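# Sort greasy glass jars from drying mat into tray

## Task

Some glass jars sit on the drying mat, and one or more of them is still greasy, which cannot be seen in the images. Move all greasy jars into the tray and leave every clean jar on the mat (a clean jar off the mat counts against you). A jar that is dropped and breaks fails the task.

## Robot and tools

Robot: two six-joint arms. left_arm sits on the +y side with its base at (+0.070, +0.358, +0.013) m; right_arm is at (+0.030, -0.456, +0.013) m. Both bases are turned only slightly about z. Each arm ends in a hand with index, middle and ring fingers plus a thumb, 16 motors in all. right_arm has a right hand and left_arm a mirrored left hand. A camera stand is behind the arms. Cameras: cam_high and cam_low (fixed, 896x504), cam_left_wrist and cam_right_wrist (fisheye, 672x504).

Frames: the scene frame has its origin at table-top height, midway between the nominal bases. +z is up, +x reaches out over the table, +y points toward left_arm. Reported positions, quaternions (wxyz), velocities and Hand targets all use the scene frame. Pose offsets in commands use each Hand target's own axes: +z runs along the straight fingers toward the tips, +y comes out of the palm face (which sits at y = -0.062 m), and +x crosses the palm away from the thumb on the right hand and toward the thumb on the left hand. With the fingers straight, the knuckles are at z = -0.017 m and the tips about 0.139 m beyond that. A rigid mast sticks out behind the wrist on the palm side and can strike objects.

The 48-number row covers both arms, and every number lies in [-1, 1]. The left arm comes first: dx, dy, dz, rx, ry, rz, then 16 hand goals, then current_limit and speed. The right arm follows in the same 24-number layout. The six pose numbers are an offset from the arm's Hand target as it stood when the action or move began, in that target's axes. 1.0 means 0.6 m for dx, dy, dz and 180 degrees for rx, ry, rz, which together form one rotation vector. Every row of an action counts from the same starting target. Sending six zeros asks again for the current Hand target. The controller clips commanded orientation to within 32 degrees of the measured orientation. A hand point often stops short of its target; to close the gap, send the missing distance as an offset.

Hand numbers are absolute goals, not offsets, with each hinge scaled linearly between its two stops. Order: index_mcp, index_abd, index_pip, index_dip, middle_mcp, middle_abd, middle_pip, middle_dip, ring_mcp, ring_abd, ring_pip, ring_dip, thumb_cmc, thumb_axl, thumb_mcp, thumb_ipl. Moving toward -1 bends or curls. The straight values are: _mcp +0.75, _abd 0.00, _pip +0.58, _dip +0.70, thumb_cmc +0.71, thumb_axl +0.68, thumb_mcp +0.23, thumb_ipl +0.17. current_limit maps -1..+1 onto 0..550 mA, with a floor of 11 mA. speed sets the rate as (speed+1)/2 of 8.5 rad/s. The starting values are +0.4 and -0.6. A zero in a hand slot is a real goal. To leave a hand as it is, copy back its hand_goal, hand_current_limit and hand_speed. The grip force rises the further the goal lies past the object's surface, up to the current cap.

Tools:
- execute_actions(actions, cameras): actions is a list of actions. Each action is up to 15 rows, and each row lasts 1/30 s; a short action keeps repeating its last row. An empty list returns images and the full state.
- move(target, speed, blend, stop_force, zero, blocking, cameras): target is one 48-number row or a list of up to 15 rows. Every row is an offset from the same starting Hand targets. speed is the top path speed in m/s, from 0.002 to 3.6 (default 0.25), and turning is capped at twice that in rad/s. blend is a corner radius in m (0 means stop at each point). stop_force, from 3 to 120 N, ends an arm's path once the wrist senses that much push against its motion; do not rely on it for light contacts, tipping, or while the hand rotates. zero (default true) re-zeroes the sensor before the move. blocking=false returns early and cannot be combined with stop_force. The paths go straight and do not avoid obstacles. The result adds a move: line giving the outcome (done, off_target, moving, held, fault) and the limits that applied (paced = pose clipped, held = steps withheld).
- wait(seconds 0-10), stop() to brake a running move, zoom_image(camera, region [x0,y0,x1,y1], at most 504 px per side), zero_wrist_force(arm), finished_scene(scene = the current scene's number).

Results report per arm: end_effector_position (m), end_effector_quat_wxyz, velocities (left out when the joints are still), Hand target, joint positions and torques, and Wrist force and torque in the end effector's axes. The force is zeroed at scene start, and a push from a surface reads as force into the arm. Per hand motor they report hand_goal, hand_measured, hand_current_ma and hand_state (moving, goal, blocked, overload).

The greasy jars cannot be told apart by appearance. Find them by handling, for example by watching whether a jar slips in the grip. Carry jars firmly and low, and set them down gently.

Things to avoid:
- Dropping a glass jar, letting go of one that is still moving, or leaving anything off the table.
- Torque faults: 136 N m at the shoulder and elbow, 25.4 N m at each wrist joint. Force faults at roughly 150 N. Either one stops the arm for 10 s.
- Targets beyond a firm contact, and fast impacts.
- Contact between the two arms or between the hands.
- Moving a path close to an arm's own base.
- Any motor sitting at 495 mA or more for 5 s, which shuts it down.
- Heat from long stretched-out holds: the brakes engage at 85 °C.

Loose objects may occasionally get pushed by an outside disturbance.

Each tool is called after ">>>" as name(argument=value, ...), one argument or row to a line, values as JSON.

## Session

>>> execute_actions(
  actions=[],
)

Scene clock: 0.00 s.
left_arm: end_effector_position=(+0.8902, +0.5241, +0.3425) hand_goal=(+0.754, +0.000, +0.576, +0.696, +0.754, +0.000, +0.576, +0.696, +0.754, +0.000, +0.576, +0.696, +0.714, +0.678, +0.226, +0.168) hand_measured=(+0.754, +0.000, +0.576, +0.696, +0.754, +0.000, +0.576, +0.696, +0.754, +0.000, +0.576, +0.696, +0.714, +0.678, +0.226, +0.168) hand_current_ma=(+0, +0, +0, +0, +0, +0, +0, +0, +0, +0, +0, +0, +0, +0, +0, +0) hand_state=(goal, goal, goal, goal, goal, goal, goal, goal, goal, goal, goal, goal, goal, goal, goal, goal) hand_current_limit=0.40 hand_speed=-0.60 end_effector_quat_wxyz=(+0.134, +0.653, +0.700, +0.256) | right_arm: end_effector_position=(+0.8411, -0.6364, +0.2280) hand_goal=(+0.754, +0.000, +0.576, +0.696, +0.754, +0.000, +0.576, +0.696, +0.754, +0.000, +0.576, +0.696, +0.714, +0.678, +0.226, +0.168) hand_measured=(+0.754, +0.000, +0.576, +0.696, +0.754, +0.000, +0.576, +0.696, +0.754, +0.000, +0.576, +0.696, +0.714, +0.678, +0.226, +0.168) hand_current_ma=(+0, +0, +0, +0, +0, +0, +0, +0, +0, +0, +0, +0, +0, +0, +0, +0) hand_state=(goal, goal, goal, goal, goal, goal, goal, goal, goal, goal, goal, goal, goal, goal, goal, goal) hand_current_limit=0.40 hand_speed=-0.60 end_effector_quat_wxyz=(+0.277, +0.257, +0.626, +0.683)
Joint positions: left_arm=[3.553 -1.99 -1.499 -0.638 1.554 0.292] | right_arm=[-0.678 -0.142 0.657 -4.277 -0.148 0.619]
Joint velocities: within noise
Joint torques (N m): no reading
Wrist force (N): no reading
Wrist torque (N m): no reading
Wrist force, peak (N): no reading
Hand target: left_arm +0.8902, +0.5241, +0.3425; +0.134, +0.653, +0.700, +0.256 | right_arm +0.8411, -0.6364, +0.2280; +0.277, +0.257, +0.626, +0.683
camera_calibration:
cam_left_wrist: T_world_to_cam=[[-0.451756, -0.787571, -0.419104, 0.920676], [-0.870361, 0.285899, 0.400915, 0.437563], [-0.195928, 0.545888, -0.814628, 0.294901], [0, 0, 0, 1]] pos_world=[0.854538, 0.439016, 0.450668]
cam_right_wrist: T_world_to_cam=[[0.495011, -0.623288, 0.605373, -0.920718], [-0.168271, -0.7523, -0.636969, -0.241332], [0.852437, 0.21344, -0.477278, -0.34608], [0, 0, 0, 1]] pos_world=[0.710168, -0.681559, 0.23848]

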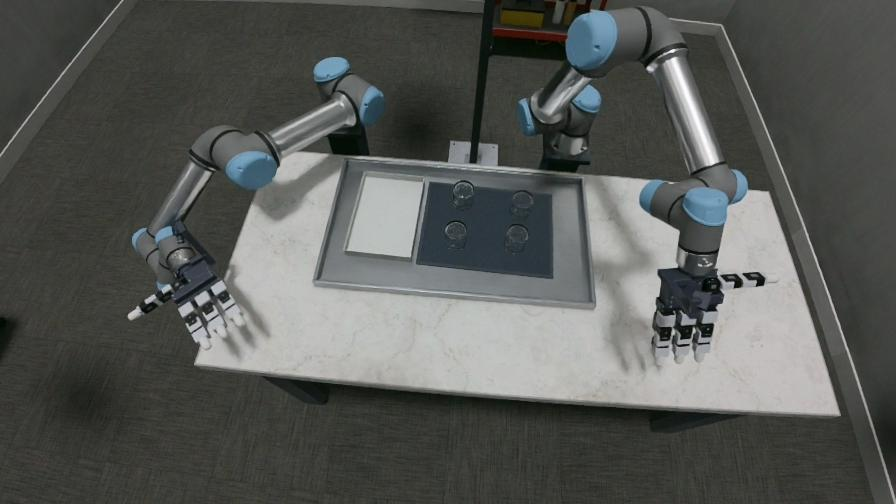

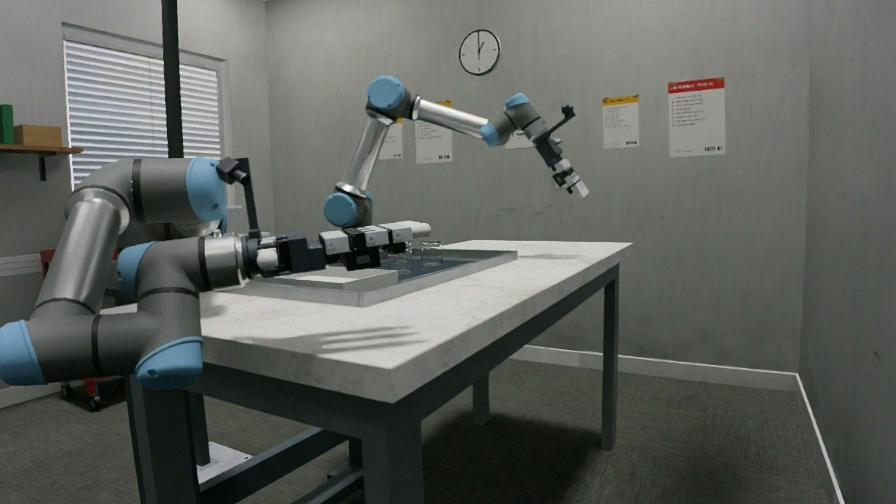

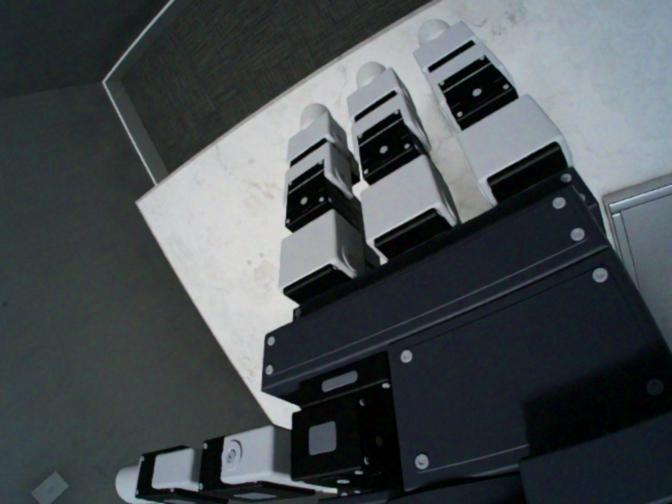

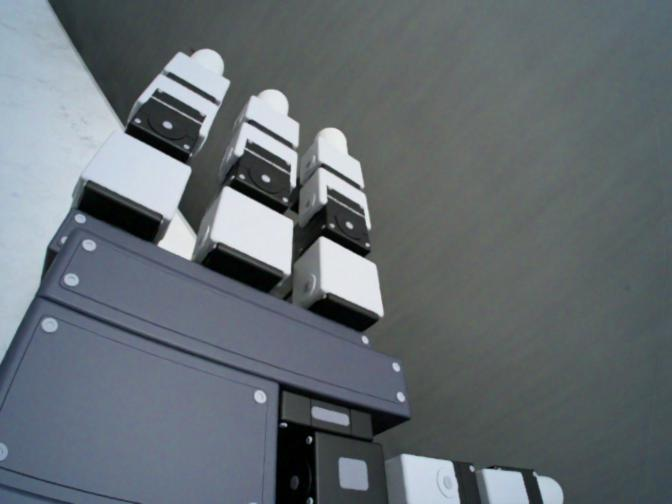

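>>> zoom_image(
  camera="cam_high",
  region=[430, 160, 560, 270],
)

>>> zoom_image(
  camera="cam_high",
  region=[310, 140, 610, 320],
)

Scaled by 3.877.

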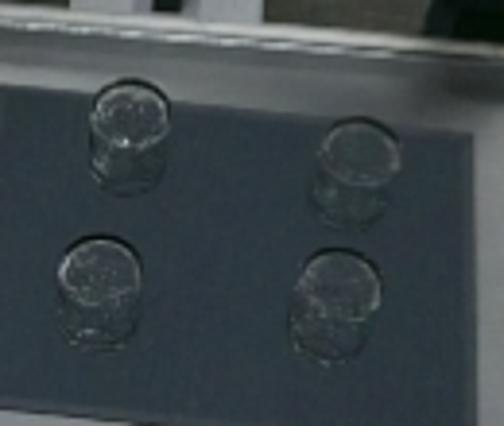

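Scaled by 1.680.

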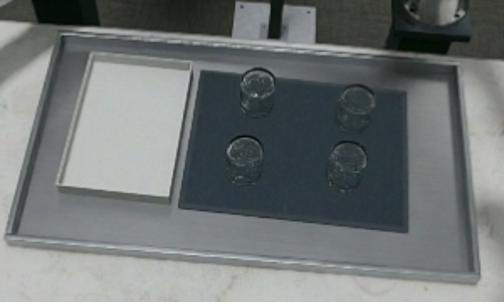

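>>> move(
  target=[-0.4727,-0.5683,-0.3620,0.4018,-0.1176,-0.4936,0.98,0,-0.299,0.261,0.98,0,-0.299,0.261,0.97,0,0.95,0.95,-0.686,0.678,0.056,-0.103,0.4,-0.6,0,0,0,0,0,0,0.754,0,0.576,0.696,0.754,0,0.576,0.696,0.754,0,0.576,0.696,0.714,0.678,0.226,0.168,0.4,-0.6],
  speed=0.4,
  cameras=["cam_high","cam_left_wrist"],
)

Scene clock: 10.40 s.
left_arm: end_effector_position=(+0.5203, +0.1997, +0.3003) hand_goal=(+0.980, +0.000, -0.298, +0.262, +0.980, +0.000, -0.298, +0.262, +0.970, +0.000, +0.950, +0.950, -0.686, +0.678, +0.056, -0.102) hand_measured=(+0.974, +0.000, -0.296, +0.266, +0.974, +0.000, -0.296, +0.266, +0.962, +0.000, +0.944, +0.946, -0.682, +0.678, +0.054, -0.100) hand_current_ma=(-7, +0, +2, +3, -7, +0, +2, +4, -12, +0, -6, -3, +4, +0, -3, +1) hand_state=(goal, goal, goal, goal, goal, goal, goal, goal, goal, goal, goal, goal, goal, goal, goal, goal) hand_current_limit=0.40 hand_speed=-0.60 end_effector_quat_wxyz=(+0.000, +0.000, +0.906, -0.423) | right_arm: end_effector_position=(+0.8411, -0.6364, +0.2280) hand_goal=(+0.754, +0.000, +0.576, +0.696, +0.754, +0.000, +0.576, +0.696, +0.754, +0.000, +0.576, +0.696, +0.714, +0.678, +0.226, +0.168) hand_measured=(+0.762, +0.000, +0.576, +0.696, +0.762, +0.000, +0.576, +0.696, +0.762, +0.000, +0.576, +0.696, +0.720, +0.678, +0.226, +0.168) hand_current_ma=(+2, +0, +0, +0, +2, +0, +0, +0, +2, +0, +0, +0, +1, +0, +0, +0) hand_state=(goal, goal, goal, goal, goal, goal, goal, goal, goal, goal, goal, goal, goal, goal, goal, goal) hand_current_limit=0.40 hand_speed=-0.60 end_effector_quat_wxyz=(+0.277, +0.257, +0.626, +0.683)
Joint positions: left_arm=[3.393 -1.503 -1.799 -1.651 0.723 -1.255] | right_arm=[-0.678 -0.142 0.657 -4.277 -0.148 0.619]
Joint torques (N m): left_arm=[11.96 28.62 16.27 4.71 -3.78 -2.28] | right_arm=[0.49 -62.45 -18.83 1.05 -0.99 -0.08]
Wrist force (N): left_arm=[1.1 0.4 0.5] | right_arm=[-0.1 0.0 -0.2]
Wrist torque (N m): left_arm=[0.28 -0.02 -0.09] | right_arm=[0.01 0.02 -0.01]
Wrist force, peak (N): left_arm=[1.5 0.5 0.5] | right_arm=[-0.3 -0.3 -0.2]
Hand target: left_arm +0.5202, +0.1997, +0.3003; +0.000, -0.001, +0.906, -0.423 | right_arm +0.8411, -0.6364, +0.2280; +0.277, +0.257, +0.626, +0.683
Off the commanded pose: left_arm 0.000 m, 0 deg | right_arm 0.000 m, 0 deg.
move: done
camera_calibration:
cam_left_wrist: T_world_to_cam=[[0.785223, -0.373571, 0.493831, -0.519934], [-0.436755, 0.231197, 0.869364, -0.130075], [-0.438941, -0.898328, 0.0183819, 0.529826], [0, 0, 0, 1]] pos_world=[0.584016, 0.311798, 0.360102]
Images, in order (width x height): cam_high 896x504, cam_left_wrist 672x504.

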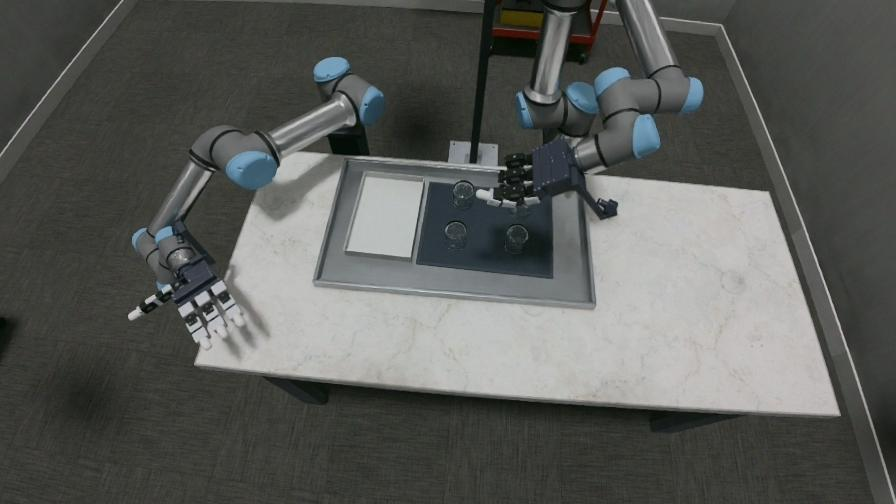

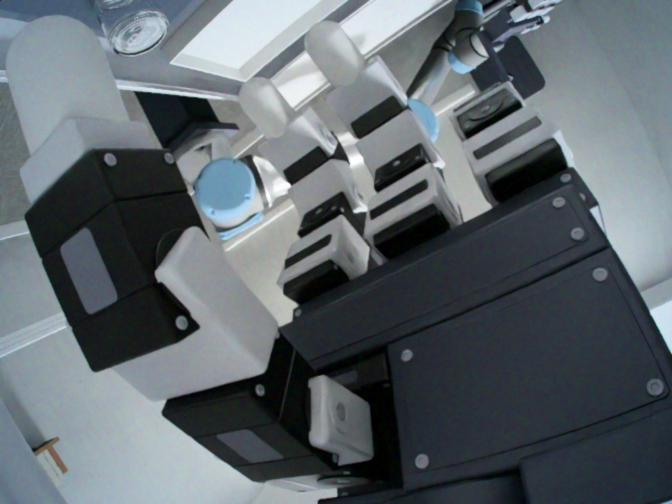

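>>> move(
  target=[0.0170,0.2291,0.2461,0,0,0,0.98,0,-0.299,0.261,0.98,0,-0.299,0.261,0.97,0,0.95,0.95,-0.686,0.678,0.056,-0.103,0.4,-0.6,0,0,0,0,0,0,0.754,0,0.576,0.696,0.754,0,0.576,0.696,0.754,0,0.576,0.696,0.714,0.678,0.226,0.168,0.4,-0.6],
  speed=0.2,
  cameras=["cam_high","cam_left_wrist"],
)

>>> zoom_image(
  camera="cam_left_wrist",
  region=[0, 0, 420, 315],
)

Scene clock: 12.57 s.
left_arm: end_effector_position=(+0.5099, +0.1747, +0.1001) hand_goal=(+0.980, +0.000, -0.298, +0.262, +0.980, +0.000, -0.298, +0.262, +0.970, +0.000, +0.950, +0.950, -0.686, +0.678, +0.056, -0.102) hand_measured=(+0.974, +0.000, -0.296, +0.266, +0.974, +0.000, -0.296, +0.266, +0.960, +0.000, +0.944, +0.946, -0.682, +0.678, +0.054, -0.100) hand_current_ma=(-8, +0, +2, +3, -8, +0, +2, +3, -14, +0, -6, -3, +4, +0, -3, +1) hand_state=(goal, goal, goal, goal, goal, goal, goal, goal, goal, goal, goal, goal, goal, goal, goal, goal) hand_current_limit=0.40 hand_speed=-0.60 end_effector_quat_wxyz=(+0.000, +0.000, +0.906, -0.423) | right_arm: end_effector_position=(+0.8411, -0.6364, +0.2280) hand_goal=(+0.754, +0.000, +0.576, +0.696, +0.754, +0.000, +0.576, +0.696, +0.754, +0.000, +0.576, +0.696, +0.714, +0.678, +0.226, +0.168) hand_measured=(+0.762, +0.000, +0.576, +0.696, +0.762, +0.000, +0.576, +0.696, +0.762, +0.000, +0.576, +0.696, +0.720, +0.678, +0.226, +0.168) hand_current_ma=(+2, +0, +0, +0, +2, +0, +0, +0, +2, +0, +0, +0, +1, +0, +0, +0) hand_state=(goal, goal, goal, goal, goal, goal, goal, goal, goal, goal, goal, goal, goal, goal, goal, goal) hand_current_limit=0.40 hand_speed=-0.60 end_effector_quat_wxyz=(+0.277, +0.257, +0.626, +0.683)
Joint positions: left_arm=[3.343 -1.712 -2.171 -1.013 0.712 -1.33] | right_arm=[-0.678 -0.142 0.657 -4.277 -0.148 0.619]
Joint torques (N m): left_arm=[-12.95 15.91 10.78 4.94 0.23 -2.3] | right_arm=[0.12 -61.72 -19.34 1.02 -0.95 -0.06]
Wrist force (N): left_arm=[0.4 0.6 0.4] | right_arm=[0.2 0.0 0.1]
Wrist torque (N m): left_arm=[0.25 0.03 -0.18] | right_arm=[0.00 -0.03 0.02]
Wrist force, peak (N): left_arm=[0.8 1.4 1.3] | right_arm=[0.2 -0.4 0.0]
Hand target: left_arm +0.5099, +0.1747, +0.1001; +0.000, -0.001, +0.906, -0.423 | right_arm +0.8411, -0.6364, +0.2280; +0.277, +0.257, +0.626, +0.683
Off the commanded pose: left_arm 0.000 m, 0 deg | right_arm 0.000 m, 0 deg.
move: done
camera_calibration:
cam_left_wrist: T_world_to_cam=[[0.785372, -0.373319, 0.493785, -0.42247], [-0.436691, 0.231236, 0.869385, 0.0452018], [-0.438739, -0.898422, 0.0185815, 0.506407], [0, 0, 0, 1]] pos_world=[0.573716, 0.286799, 0.159902]
Images, in order (width x height): cam_high 896x504, cam_left_wrist 672x504.

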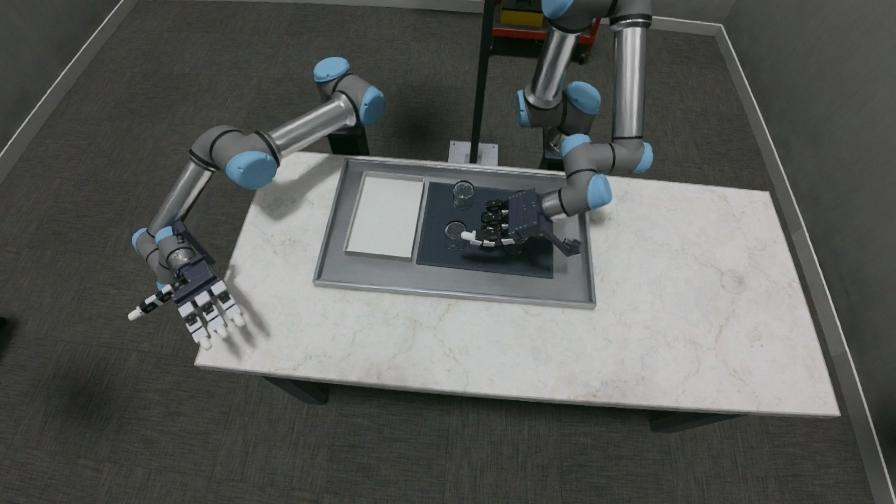

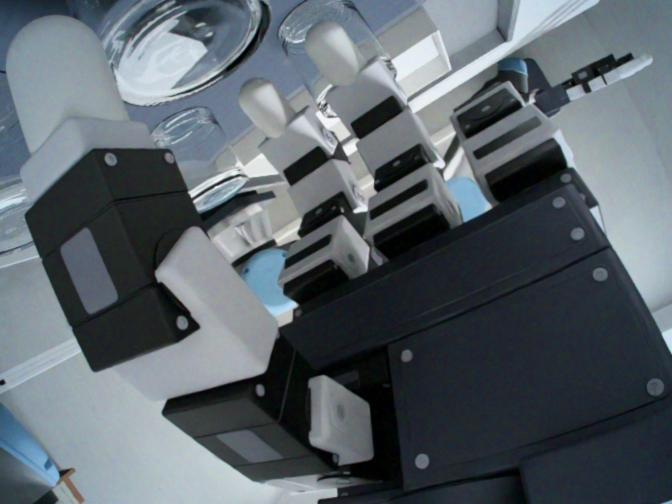

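Scaled by 1.200 from the camera's 672x504 image, which has a finer 960x720 frame.

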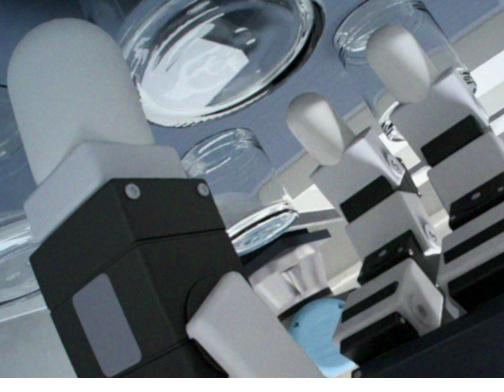

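>>> zoom_image(
  camera="cam_left_wrist",
  region=[80, 0, 290, 130],
)

>>> zoom_image(
  camera="cam_high",
  region=[430, 160, 560, 270],
)

Scaled by 2.400 from the camera's 672x504 image, which has a finer 960x720 frame.

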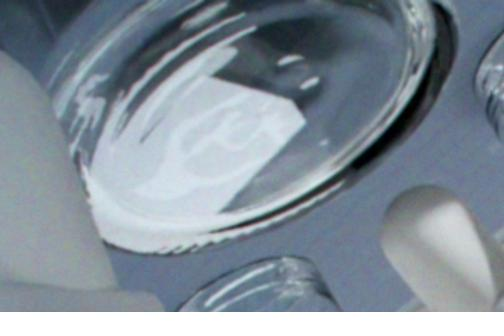

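Scaled by 3.877.

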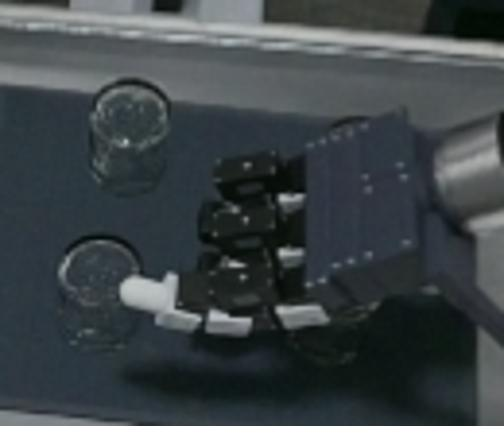

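>>> move(
  target=[-0.0075,0.0100,-0.0119,0,0,0,0.98,0,-0.299,0.261,0.98,0,-0.299,0.261,0.97,0,0.95,0.95,-0.686,0.678,0.056,-0.103,0.4,-0.6,0,0,0,0,0,0,0.754,0,0.576,0.696,0.754,0,0.576,0.696,0.754,0,0.576,0.696,0.714,0.678,0.226,0.168,0.4,-0.6],
  speed=0.1,
  cameras=["cam_left_wrist","cam_low"],
)

>>> zoom_image(
  camera="cam_left_wrist",
  region=[80, 0, 290, 130],
)

>>> zoom_image(
  camera="cam_low",
  region=[320, 180, 500, 300],
)

Scene clock: 15.13 s.
left_arm: end_effector_position=(+0.5144, +0.1840, +0.1000) hand_goal=(+0.980, +0.000, -0.298, +0.262, +0.980, +0.000, -0.298, +0.262, +0.970, +0.000, +0.950, +0.950, -0.686, +0.678, +0.056, -0.102) hand_measured=(+0.974, +0.000, -0.296, +0.266, +0.974, +0.000, -0.296, +0.266, +0.960, +0.000, +0.944, +0.946, -0.682, +0.678, +0.054, -0.100) hand_current_ma=(-8, +0, +2, +3, -8, +0, +2, +3, -14, +0, -6, -3, +4, +0, -3, +1) hand_state=(goal, goal, goal, goal, goal, goal, goal, goal, goal, goal, goal, goal, goal, goal, goal, goal) hand_current_limit=0.40 hand_speed=-0.60 end_effector_quat_wxyz=(+0.000, -0.001, +0.906, -0.423) | right_arm: end_effector_position=(+0.8411, -0.6364, +0.2280) hand_goal=(+0.754, +0.000, +0.576, +0.696, +0.754, +0.000, +0.576, +0.696, +0.754, +0.000, +0.576, +0.696, +0.714, +0.678, +0.226, +0.168) hand_measured=(+0.762, +0.000, +0.576, +0.696, +0.762, +0.000, +0.576, +0.696, +0.762, +0.000, +0.576, +0.696, +0.720, +0.678, +0.226, +0.168) hand_current_ma=(+2, +0, +0, +0, +2, +0, +0, +0, +2, +0, +0, +0, +1, +0, +0, +0) hand_state=(goal, goal, goal, goal, goal, goal, goal, goal, goal, goal, goal, goal, goal, goal, goal, goal) hand_current_limit=0.40 hand_speed=-0.60 end_effector_quat_wxyz=(+0.277, +0.257, +0.626, +0.683)
Joint positions: left_arm=[3.361 -1.717 -2.159 -1.042 0.715 -1.302] | right_arm=[-0.678 -0.142 0.657 -4.277 -0.148 0.619]
Joint torques (N m): left_arm=[12.11 16.41 26.85 -0.02 0.93 2.35] | right_arm=[-0.23 -61.67 -18.86 0.88 -0.86 0.03]
Wrist force (N): left_arm=[0.7 0.6 0.5] | right_arm=[0.0 -0.2 0.1]
Wrist torque (N m): left_arm=[0.26 0.00 -0.34] | right_arm=[-0.04 -0.01 0.00]
Wrist force, peak (N): left_arm=[0.7 0.7 0.6] | right_arm=[0.4 -0.2 0.2]
Hand target: left_arm +0.5144, +0.1841, +0.1000; +0.000, -0.001, +0.906, -0.423 | right_arm +0.8411, -0.6364, +0.2280; +0.277, +0.257, +0.626, +0.683
Off the commanded pose: left_arm 0.000 m, 0 deg | right_arm 0.000 m, 0 deg.
move: done
camera_calibration:
cam_left_wrist: T_world_to_cam=[[0.785332, -0.373353, 0.493823, -0.422377], [-0.436762, 0.231174, 0.869366, 0.0451223], [-0.43874, -0.898424, 0.0184817, 0.516711], [0, 0, 0, 1]] pos_world=[0.578116, 0.296099, 0.159802]
Images, in order (width x height): cam_low 896x504, cam_left_wrist 672x504.

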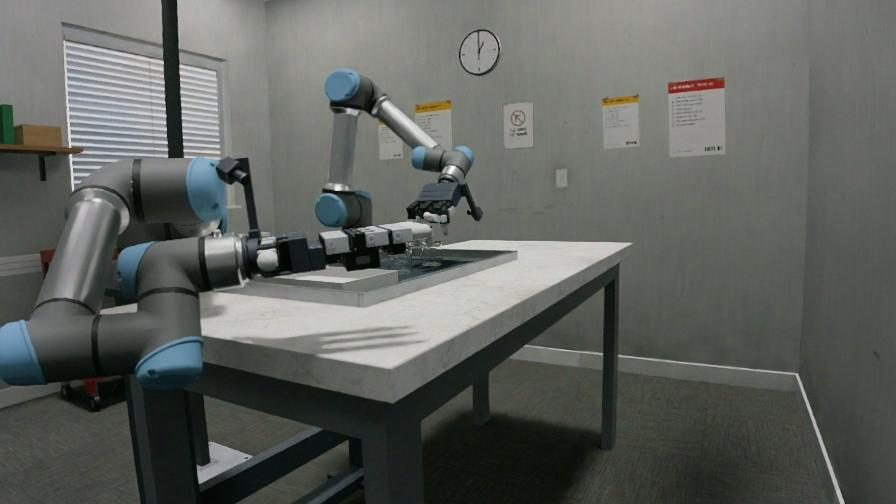

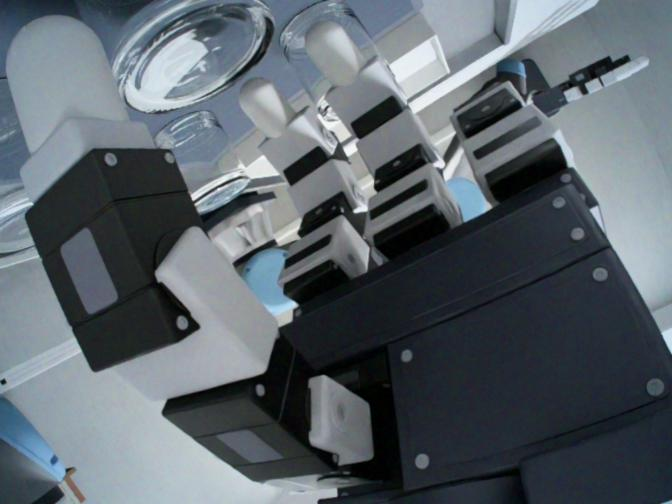

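Scaled by 2.400 from the camera's 672x504 image, which has a finer 960x720 frame.

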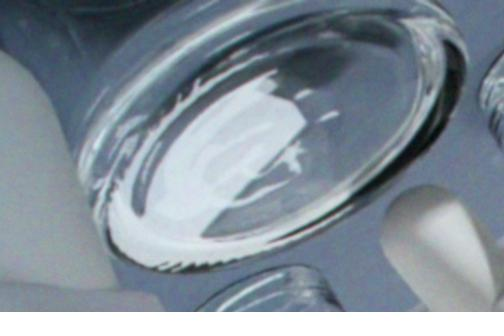

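Scaled by 2.800.

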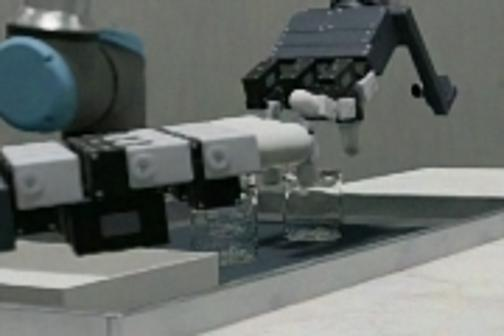

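>>> move(
  target=[0,0.0702,0.0590,0,0,0,0.98,0,-0.299,0.261,0.98,0,-0.299,0.261,0.97,0,0.95,0.95,-0.686,0.678,0.056,-0.103,0.4,-0.6,0,0,0,0,0,0,0.754,0,0.576,0.696,0.754,0,0.576,0.696,0.754,0,0.576,0.696,0.714,0.678,0.226,0.168,0.4,-0.6],
  speed=0.08,
  stop_force=8,
  cameras=["cam_left_wrist"],
)

Scene clock: 17.37 s.
left_arm: end_effector_position=(+0.5144, +0.1840, +0.0450) hand_goal=(+0.980, +0.000, -0.298, +0.262, +0.980, +0.000, -0.298, +0.262, +0.970, +0.000, +0.950, +0.950, -0.686, +0.678, +0.056, -0.102) hand_measured=(+0.974, +0.000, -0.296, +0.266, +0.974, +0.000, -0.296, +0.266, +0.960, +0.000, +0.944, +0.946, -0.682, +0.678, +0.054, -0.100) hand_current_ma=(-8, +0, +2, +3, -8, +0, +2, +3, -14, +0, -6, -3, +4, +0, -3, +1) hand_state=(goal, goal, goal, goal, goal, goal, goal, goal, goal, goal, goal, goal, goal, goal, goal, goal) hand_current_limit=0.40 hand_speed=-0.60 end_effector_quat_wxyz=(+0.000, -0.001, +0.906, -0.423) | right_arm: end_effector_position=(+0.8411, -0.6364, +0.2280) hand_goal=(+0.754, +0.000, +0.576, +0.696, +0.754, +0.000, +0.576, +0.696, +0.754, +0.000, +0.576, +0.696, +0.714, +0.678, +0.226, +0.168) hand_measured=(+0.762, +0.000, +0.576, +0.696, +0.762, +0.000, +0.576, +0.696, +0.762, +0.000, +0.576, +0.696, +0.720, +0.678, +0.226, +0.168) hand_current_ma=(+2, +0, +0, +0, +2, +0, +0, +0, +2, +0, +0, +0, +1, +0, +0, +0) hand_state=(goal, goal, goal, goal, goal, goal, goal, goal, goal, goal, goal, goal, goal, goal, goal, goal) hand_current_limit=0.40 hand_speed=-0.60 end_effector_quat_wxyz=(+0.277, +0.257, +0.626, +0.683)
Joint positions: left_arm=[3.361 -1.832 -2.211 -0.874 0.715 -1.302] | right_arm=[-0.678 -0.142 0.657 -4.277 -0.148 0.619]
Joint torques (N m): left_arm=[-13.28 18.73 8.11 4.8 -2.74 -2.25] | right_arm=[0.36 -61.54 -18.94 1.01 -0.81 0.06]
Wrist force (N): left_arm=[0.8 0.2 0.3] | right_arm=[0.1 -0.2 0.0]
Wrist torque (N m): left_arm=[0.23 -0.03 -0.15] | right_arm=[-0.03 -0.01 0.00]
Wrist force, peak (N): left_arm=[0.8 1.1 0.5] | right_arm=[0.1 -0.3 0.3]
Hand target: left_arm +0.5144, +0.1840, +0.0450; +0.000, -0.001, +0.906, -0.423 | right_arm +0.8411, -0.6364, +0.2280; +0.277, +0.257, +0.626, +0.683
Off the commanded pose: left_arm 0.000 m, 0 deg | right_arm 0.000 m, 0 deg.
move: done
camera_calibration:
cam_left_wrist: T_world_to_cam=[[0.785332, -0.373353, 0.493823, -0.395295], [-0.436762, 0.231174, 0.869366, 0.0929811], [-0.43874, -0.898424, 0.0184817, 0.517772], [0, 0, 0, 1]] pos_world=[0.578216, 0.296099, 0.104802]
Images, in order (width x height): cam_left_wrist 672x504.

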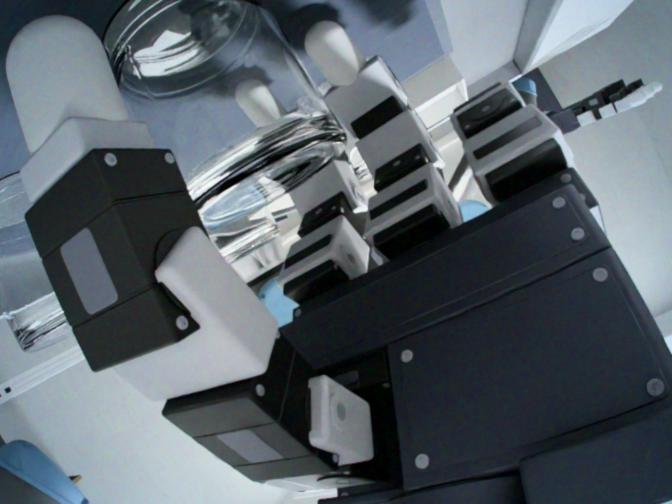

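>>> move(
  target=[
    [0,0,0,0,0,0,0.98,0,-0.664,-0.101,0.98,0,-0.664,-0.101,0.97,0,0.95,0.95,-0.686,0.678,-0.12,0.254,0.6,-0.7,0,0,0,0,0,0,0.754,0,0.576,0.696,0.754,0,0.576,0.696,0.754,0,0.576,0.696,0.714,0.678,0.226,0.168,0.4,-0.6],
    [0,0,0,0,0,0,0.818,0,-0.664,-0.101,0.818,0,-0.664,-0.101,0.97,0,0.95,0.95,-0.686,0.678,-0.37,0.254,0.6,-0.85,0,0,0,0,0,0,0.754,0,0.576,0.696,0.754,0,0.576,0.696,0.754,0,0.576,0.696,0.714,0.678,0.226,0.168,0.4,-0.6],
  ],
  speed=0.05,
  cameras=["cam_left_wrist"],
)

>>> move(
  target=[0,0.0064,0.0054,0,0,0,0.818,0,-0.664,-0.101,0.818,0,-0.664,-0.101,0.97,0,0.95,0.95,-0.686,0.678,-0.37,0.254,0.6,-0.85,0,0,0,0,0,0,0.754,0,0.576,0.696,0.754,0,0.576,0.696,0.754,0,0.576,0.696,0.714,0.678,0.226,0.168,0.4,-0.6],
  speed=0.01,
  stop_force=12,
)

Scene clock: 19.07 s.
left_arm: end_effector_position=(+0.5144, +0.1840, +0.0450) hand_goal=(+0.818, +0.000, -0.664, -0.100, +0.818, +0.000, -0.664, -0.100, +0.970, +0.000, +0.950, +0.950, -0.686, +0.678, -0.370, +0.254) hand_measured=(+0.898, +0.000, -0.644, -0.098, +0.876, +0.000, -0.650, -0.098, +0.960, +0.000, +0.944, +0.946, -0.684, +0.678, -0.166, +0.262) hand_current_ma=(+253, +0, +36, +1, +166, +0, +22, +2, -14, +0, -6, -3, +1, +0, +440, +14) hand_state=(blocked, goal, blocked, goal, blocked, goal, goal, goal, goal, goal, goal, goal, goal, goal, blocked, goal) hand_current_limit=0.60 hand_speed=-0.85 end_effector_quat_wxyz=(+0.000, +0.000, +0.906, -0.423) | right_arm: end_effector_position=(+0.8411, -0.6364, +0.2280) hand_goal=(+0.754, +0.000, +0.576, +0.696, +0.754, +0.000, +0.576, +0.696, +0.754, +0.000, +0.576, +0.696, +0.714, +0.678, +0.226, +0.168) hand_measured=(+0.762, +0.000, +0.576, +0.696, +0.762, +0.000, +0.576, +0.696, +0.762, +0.000, +0.576, +0.696, +0.720, +0.678, +0.226, +0.168) hand_current_ma=(+2, +0, +0, +0, +2, +0, +0, +0, +2, +0, +0, +0, +1, +0, +0, +0) hand_state=(goal, goal, goal, goal, goal, goal, goal, goal, goal, goal, goal, goal, goal, goal, goal, goal) hand_current_limit=0.40 hand_speed=-0.60 end_effector_quat_wxyz=(+0.277, +0.257, +0.626, +0.683)
Joint positions: left_arm=[3.361 -1.832 -2.211 -0.874 0.715 -1.302] | right_arm=[-0.678 -0.142 0.657 -4.277 -0.148 0.619]
Joint torques (N m): left_arm=[-9.53 19.23 10.33 4.51 -2.67 -1.79] | right_arm=[-0.04 -61.93 -19.25 0.91 -0.84 0.02]
Wrist force (N): left_arm=[0.9 -3.1 -1.5] | right_arm=[0.1 -0.2 0.0]
Wrist torque (N m): left_arm=[0.30 -0.02 -0.15] | right_arm=[-0.01 -0.01 0.01]
Wrist force, peak (N): left_arm=[0.5 -4.1 -1.7] | right_arm=[0.2 -0.4 0.1]
Hand target: left_arm +0.5144, +0.1840, +0.0450; +0.000, -0.001, +0.906, -0.423 | right_arm +0.8411, -0.6364, +0.2280; +0.277, +0.257, +0.626, +0.683
Off the commanded pose: left_arm 0.000 m, 0 deg | right_arm 0.000 m, 0 deg.
move: done
camera_calibration:
cam_left_wrist: T_world_to_cam=[[0.785332, -0.373353, 0.493823, -0.395295], [-0.436762, 0.231174, 0.869366, 0.0929811], [-0.43874, -0.898424, 0.0184817, 0.517772], [0, 0, 0, 1]] pos_world=[0.578216, 0.296099, 0.104802]
Images, in order (width x height): cam_left_wrist 672x504.

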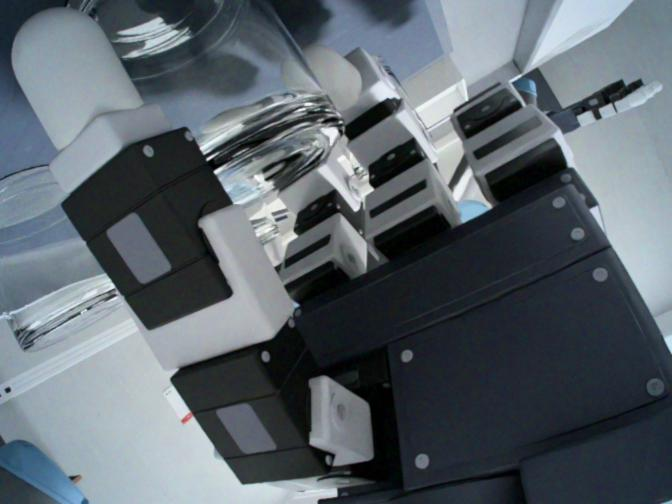

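Scene clock: 20.47 s.
left_arm: end_effector_position=(+0.5144, +0.1840, +0.0400) hand_goal=(+0.818, +0.000, -0.664, -0.100, +0.818, +0.000, -0.664, -0.100, +0.970, +0.000, +0.950, +0.950, -0.686, +0.678, -0.370, +0.254) hand_measured=(+0.880, -0.004, -0.634, -0.096, +0.854, +0.004, -0.646, -0.098, +0.960, +0.000, +0.944, +0.946, -0.684, +0.676, -0.190, +0.264) hand_current_ma=(+179, -3, +59, +4, +86, +4, +31, +1, -14, +0, -6, -3, +1, -1, +440, +20) hand_state=(blocked, goal, blocked, goal, blocked, goal, goal, goal, goal, goal, goal, goal, goal, goal, blocked, goal) hand_current_limit=0.60 hand_speed=-0.85 end_effector_quat_wxyz=(+0.000, -0.001, +0.906, -0.423) | right_arm: end_effector_position=(+0.8411, -0.6364, +0.2280) hand_goal=(+0.754, +0.000, +0.576, +0.696, +0.754, +0.000, +0.576, +0.696, +0.754, +0.000, +0.576, +0.696, +0.714, +0.678, +0.226, +0.168) hand_measured=(+0.762, +0.000, +0.576, +0.696, +0.762, +0.000, +0.576, +0.696, +0.762, +0.000, +0.576, +0.696, +0.720, +0.678, +0.226, +0.168) hand_current_ma=(+2, +0, +0, +0, +2, +0, +0, +0, +2, +0, +0, +0, +1, +0, +0, +0) hand_state=(goal, goal, goal, goal, goal, goal, goal, goal, goal, goal, goal, goal, goal, goal, goal, goal) hand_current_limit=0.40 hand_speed=-0.60 end_effector_quat_wxyz=(+0.277, +0.257, +0.626, +0.683)
Joint positions: left_arm=[3.361 -1.844 -2.215 -0.858 0.715 -1.302] | right_arm=[-0.678 -0.142 0.657 -4.277 -0.148 0.619]
Joint torques (N m): left_arm=[-12.89 18.11 7.53 4.65 -2.65 -2.32] | right_arm=[0.63 -61.74 -19.33 0.93 -0.85 0.03]
Wrist force (N): left_arm=[1.0 -0.9 -0.5] | right_arm=[0.1 -0.1 0.2]
Wrist torque (N m): left_arm=[0.28 0.00 -0.17] | right_arm=[-0.01 -0.01 0.00]
Wrist force, peak (N): left_arm=[0.4 -5.7 -2.2] | right_arm=[0.3 -0.2 0.2]
Hand target: left_arm +0.5144, +0.1840, +0.0400; +0.000, -0.001, +0.906, -0.423 | right_arm +0.8411, -0.6364, +0.2280; +0.277, +0.257, +0.626, +0.683
Off the commanded pose: left_arm 0.000 m, 0 deg | right_arm 0.000 m, 0 deg.
move: done

>>> move(
  target=[0,0,0,0,0,0,0.76,0,-0.664,-0.101,0.76,0,-0.664,-0.101,0.97,0,0.95,0.95,-0.686,0.678,-0.45,0.254,0.76,-0.85,0,0,0,0,0,0,0.754,0,0.576,0.696,0.754,0,0.576,0.696,0.754,0,0.576,0.696,0.714,0.678,0.226,0.168,0.4,-0.6],
  speed=0.05,
  cameras=["cam_left_wrist"],
)

>>> move(
  target=[0,-0.0255,-0.0214,0,0,0,0.76,0,-0.664,-0.101,0.76,0,-0.664,-0.101,0.97,0,0.95,0.95,-0.686,0.678,-0.45,0.254,0.76,-0.85,0,0,0,0,0,0,0.754,0,0.576,0.696,0.754,0,0.576,0.696,0.754,0,0.576,0.696,0.714,0.678,0.226,0.168,0.4,-0.6],
  speed=0.03,
  cameras=["cam_left_wrist","cam_low"],
)

>>> zoom_image(
  camera="cam_low",
  region=[320, 180, 500, 300],
)

Scene clock: 21.53 s.
left_arm: end_effector_position=(+0.5144, +0.1840, +0.0400) hand_goal=(+0.760, +0.000, -0.664, -0.100, +0.760, +0.000, -0.664, -0.100, +0.970, +0.000, +0.950, +0.950, -0.686, +0.678, -0.450, +0.254) hand_measured=(+0.868, -0.004, -0.630, -0.096, +0.840, +0.004, -0.640, -0.098, +0.960, +0.000, +0.944, +0.946, -0.684, +0.676, -0.190, +0.266) hand_current_ma=(+383, -3, +75, +4, +254, +4, +47, +1, -14, +0, -6, -3, +2, -1, +484, +24) hand_state=(blocked, goal, blocked, goal, blocked, goal, blocked, goal, goal, goal, goal, goal, goal, goal, blocked, goal) hand_current_limit=0.76 hand_speed=-0.85 end_effector_quat_wxyz=(+0.000, +0.000, +0.906, -0.423) | right_arm: end_effector_position=(+0.8411, -0.6364, +0.2280) hand_goal=(+0.754, +0.000, +0.576, +0.696, +0.754, +0.000, +0.576, +0.696, +0.754, +0.000, +0.576, +0.696, +0.714, +0.678, +0.226, +0.168) hand_measured=(+0.762, +0.000, +0.576, +0.696, +0.762, +0.000, +0.576, +0.696, +0.762, +0.000, +0.576, +0.696, +0.720, +0.678, +0.226, +0.168) hand_current_ma=(+2, +0, +0, +0, +2, +0, +0, +0, +2, +0, +0, +0, +1, +0, +0, +0) hand_state=(goal, goal, goal, goal, goal, goal, goal, goal, goal, goal, goal, goal, goal, goal, goal, goal) hand_current_limit=0.40 hand_speed=-0.60 end_effector_quat_wxyz=(+0.277, +0.257, +0.626, +0.683)
Joint positions: left_arm=[3.361 -1.844 -2.215 -0.858 0.715 -1.302] | right_arm=[-0.678 -0.142 0.657 -4.277 -0.148 0.619]
Joint torques (N m): left_arm=[-13.21 18.62 7.83 4.23 -2.79 -2.35] | right_arm=[0.33 -62.01 -19.3 0.8 -0.85 0.02]
Wrist force (N): left_arm=[0.7 -3.6 -1.2] | right_arm=[0.0 -0.2 0.0]
Wrist torque (N m): left_arm=[0.28 -0.03 -0.15] | right_arm=[-0.02 0.01 -0.01]
Wrist force, peak (N): left_arm=[0.6 -3.8 -1.5] | right_arm=[0.3 -0.2 0.2]
Hand target: left_arm +0.5144, +0.1840, +0.0400; +0.000, -0.001, +0.906, -0.423 | right_arm +0.8411, -0.6364, +0.2280; +0.277, +0.257, +0.626, +0.683
Off the commanded pose: left_arm 0.000 m, 0 deg | right_arm 0.000 m, 0 deg.
move: done
camera_calibration:
cam_left_wrist: T_world_to_cam=[[0.785332, -0.373353, 0.493823, -0.392826], [-0.436762, 0.231174, 0.869366, 0.0973279], [-0.43874, -0.898424, 0.0184817, 0.517864], [0, 0, 0, 1]] pos_world=[0.578216, 0.296099, 0.0998019]
Images, in order (width x height): cam_left_wrist 672x504.

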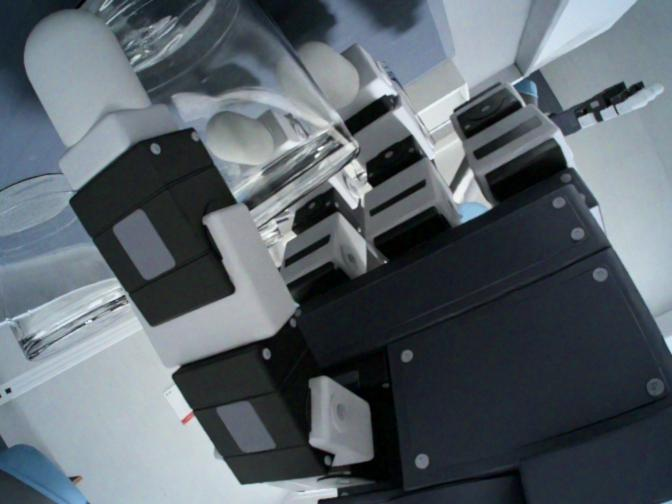

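Scene clock: 22.67 s.
left_arm: end_effector_position=(+0.5144, +0.1839, +0.0599) hand_goal=(+0.760, +0.000, -0.664, -0.100, +0.760, +0.000, -0.664, -0.100, +0.970, +0.000, +0.950, +0.950, -0.686, +0.678, -0.450, +0.254) hand_measured=(+0.852, -0.004, -0.618, -0.086, +0.826, +0.004, -0.630, -0.088, +0.960, +0.000, +0.944, +0.946, -0.684, +0.676, -0.190, +0.274) hand_current_ma=(+313, -3, +109, +22, +200, +4, +73, +17, -14, +0, -6, -3, +2, -1, +484, +57) hand_state=(blocked, goal, blocked, goal, blocked, goal, blocked, goal, goal, goal, goal, goal, goal, goal, blocked, blocked) hand_current_limit=0.76 hand_speed=-0.85 end_effector_quat_wxyz=(+0.000, -0.001, +0.906, -0.423) | right_arm: end_effector_position=(+0.8411, -0.6364, +0.2280) hand_goal=(+0.754, +0.000, +0.576, +0.696, +0.754, +0.000, +0.576, +0.696, +0.754, +0.000, +0.576, +0.696, +0.714, +0.678, +0.226, +0.168) hand_measured=(+0.762, +0.000, +0.576, +0.696, +0.762, +0.000, +0.576, +0.696, +0.762, +0.000, +0.576, +0.696, +0.720, +0.678, +0.226, +0.168) hand_current_ma=(+2, +0, +0, +0, +2, +0, +0, +0, +2, +0, +0, +0, +1, +0, +0, +0) hand_state=(goal, goal, goal, goal, goal, goal, goal, goal, goal, goal, goal, goal, goal, goal, goal, goal) hand_current_limit=0.40 hand_speed=-0.60 end_effector_quat_wxyz=(+0.277, +0.257, +0.626, +0.683)
Joint positions: left_arm=[3.361 -1.799 -2.199 -0.919 0.715 -1.302] | right_arm=[-0.678 -0.142 0.657 -4.277 -0.148 0.619]
Joint torques (N m): left_arm=[-3.09 34.25 24.83 -0.28 -2.46 2.11] | right_arm=[0.28 -62.25 -19.43 0.79 -0.74 0.06]
Wrist force (N): left_arm=[0.7 1.6 1.1] | right_arm=[0.1 -0.1 0.1]
Wrist torque (N m): left_arm=[0.30 -0.01 -0.16] | right_arm=[-0.02 -0.01 0.01]
Wrist force, peak (N): left_arm=[0.9 -3.0 -1.0] | right_arm=[0.3 -0.3 0.2]
Hand target: left_arm +0.5144, +0.1840, +0.0600; +0.000, -0.001, +0.906, -0.423 | right_arm +0.8411, -0.6364, +0.2280; +0.277, +0.257, +0.626, +0.683
Off the commanded pose: left_arm 0.000 m, 0 deg | right_arm 0.000 m, 0 deg.
move: done
camera_calibration:
cam_left_wrist: T_world_to_cam=[[0.785366, -0.373373, 0.493754, -0.402696], [-0.4367, 0.231145, 0.869405, 0.0800189], [-0.438741, -0.898424, 0.0184814, 0.517407], [0, 0, 0, 1]] pos_world=[0.578216, 0.295999, 0.119702]
Images, in order (width x height): cam_low 896x504, cam_left_wrist 672x504.

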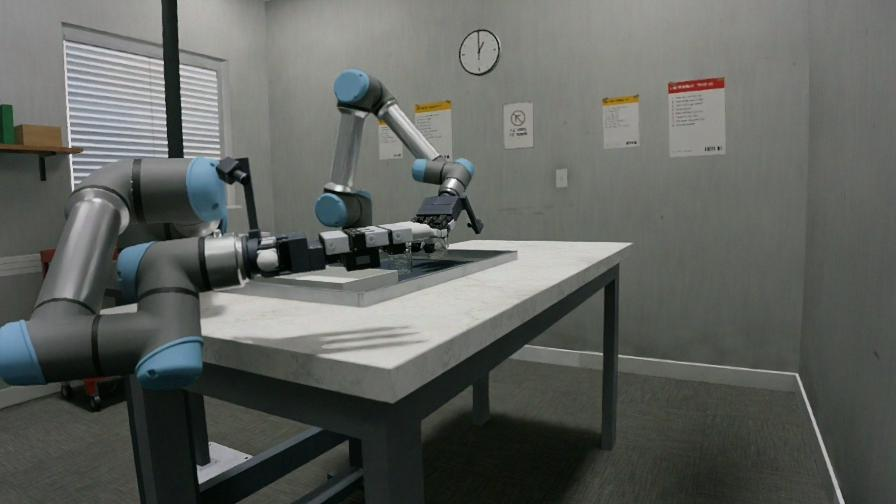

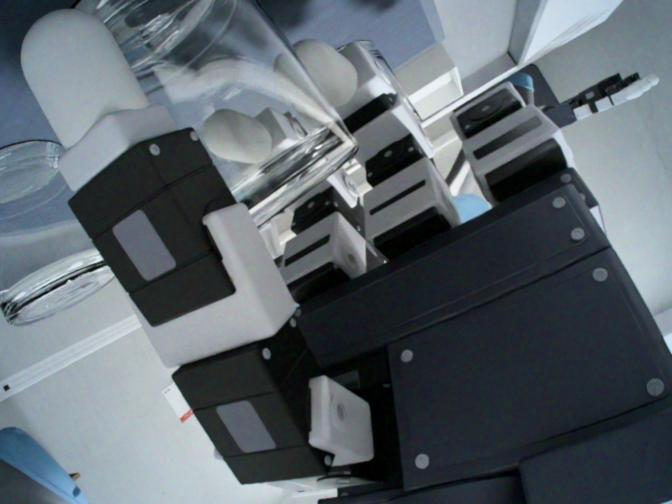

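Scaled by 2.800.

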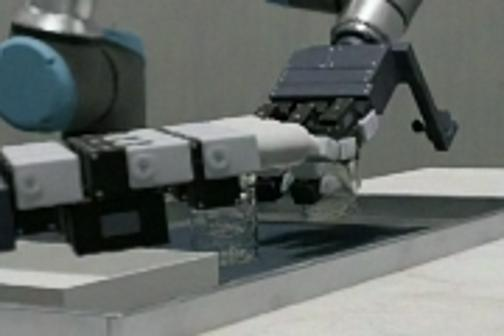

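>>> move(
  target=[
    [0,-0.1405,-0.1179,0,0,0,0.76,0,-0.664,-0.101,0.76,0,-0.664,-0.101,0.97,0,0.95,0.95,-0.686,0.678,-0.45,0.254,0.76,-0.85,0,0,0,0,0,0,0.754,0,0.576,0.696,0.754,0,0.576,0.696,0.754,0,0.576,0.696,0.714,0.678,0.226,0.168,0.4,-0.6],
    [-0.0510,-0.5897,0.4172,0,0,0,0.76,0,-0.664,-0.101,0.76,0,-0.664,-0.101,0.97,0,0.95,0.95,-0.686,0.678,-0.45,0.254,0.76,-0.85,0,0,0,0,0,0,0.754,0,0.576,0.696,0.754,0,0.576,0.696,0.754,0,0.576,0.696,0.714,0.678,0.226,0.168,0.4,-0.6],
  ],
  speed=0.18,
  blend=0.05,
  cameras=["cam_high","cam_left_wrist"],
)

Scene clock: 27.37 s.
left_arm: end_effector_position=(+0.5454, -0.2350, +0.1704) hand_goal=(+0.760, +0.000, -0.664, -0.100, +0.760, +0.000, -0.664, -0.100, +0.970, +0.000, +0.950, +0.950, -0.686, +0.678, -0.450, +0.254) hand_measured=(+0.852, -0.004, -0.618, -0.086, +0.826, +0.004, -0.630, -0.088, +0.960, +0.000, +0.944, +0.946, -0.684, +0.676, -0.190, +0.276) hand_current_ma=(+310, -3, +111, +23, +198, +4, +75, +18, -14, +0, -6, -3, +2, -1, +484, +58) hand_state=(blocked, goal, blocked, goal, blocked, goal, blocked, goal, goal, goal, goal, goal, goal, goal, blocked, blocked) hand_current_limit=0.76 hand_speed=-0.85 end_effector_quat_wxyz=(+0.000, +0.000, +0.906, -0.423) | right_arm: end_effector_position=(+0.8411, -0.6364, +0.2280) hand_goal=(+0.754, +0.000, +0.576, +0.696, +0.754, +0.000, +0.576, +0.696, +0.754, +0.000, +0.576, +0.696, +0.714, +0.678, +0.226, +0.168) hand_measured=(+0.762, +0.000, +0.576, +0.696, +0.762, +0.000, +0.576, +0.696, +0.762, +0.000, +0.576, +0.696, +0.720, +0.678, +0.226, +0.168) hand_current_ma=(+2, +0, +0, +0, +2, +0, +0, +0, +2, +0, +0, +0, +1, +0, +0, +0) hand_state=(goal, goal, goal, goal, goal, goal, goal, goal, goal, goal, goal, goal, goal, goal, goal, goal) hand_current_limit=0.40 hand_speed=-0.60 end_effector_quat_wxyz=(+0.277, +0.257, +0.626, +0.683)
Joint positions: left_arm=[2.623 -2.19 -1.463 -0.492 0.865 -2.348] | right_arm=[-0.678 -0.142 0.657 -4.277 -0.148 0.619]
Joint torques (N m): left_arm=[-13.82 39.59 31.57 0.6 1.27 -2.35] | right_arm=[0.64 -62.78 -19.33 0.75 -0.7 0.09]
Wrist force (N): left_arm=[1.0 1.4 1.4] | right_arm=[0.1 -0.1 0.0]
Wrist torque (N m): left_arm=[0.27 -0.07 -0.08] | right_arm=[0.00 -0.01 0.01]
Wrist force, peak (N): left_arm=[0.7 2.8 1.8] | right_arm=[0.3 -0.4 0.0]
Hand target: left_arm +0.5454, -0.2351, +0.1704; +0.000, -0.001, +0.906, -0.423 | right_arm +0.8411, -0.6364, +0.2280; +0.277, +0.257, +0.626, +0.683
Off the commanded pose: left_arm 0.000 m, 0 deg | right_arm 0.000 m, 0 deg.
move: done
camera_calibration:
cam_left_wrist: T_world_to_cam=[[0.785332, -0.373353, 0.493823, -0.638001], [-0.436762, 0.231174, 0.869366, 0.0943641], [-0.43874, -0.898424, 0.0184817, 0.152615], [0, 0, 0, 1]] pos_world=[0.609216, -0.122901, 0.230202]
Images, in order (width x height): cam_high 896x504, cam_left_wrist 672x504.

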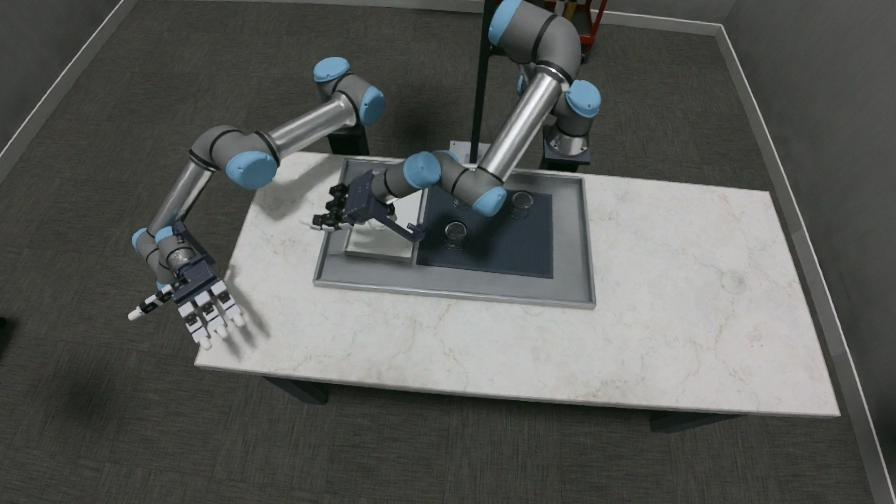

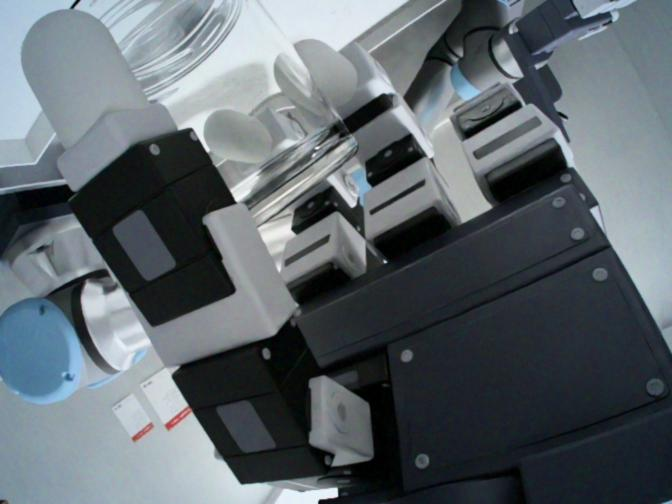

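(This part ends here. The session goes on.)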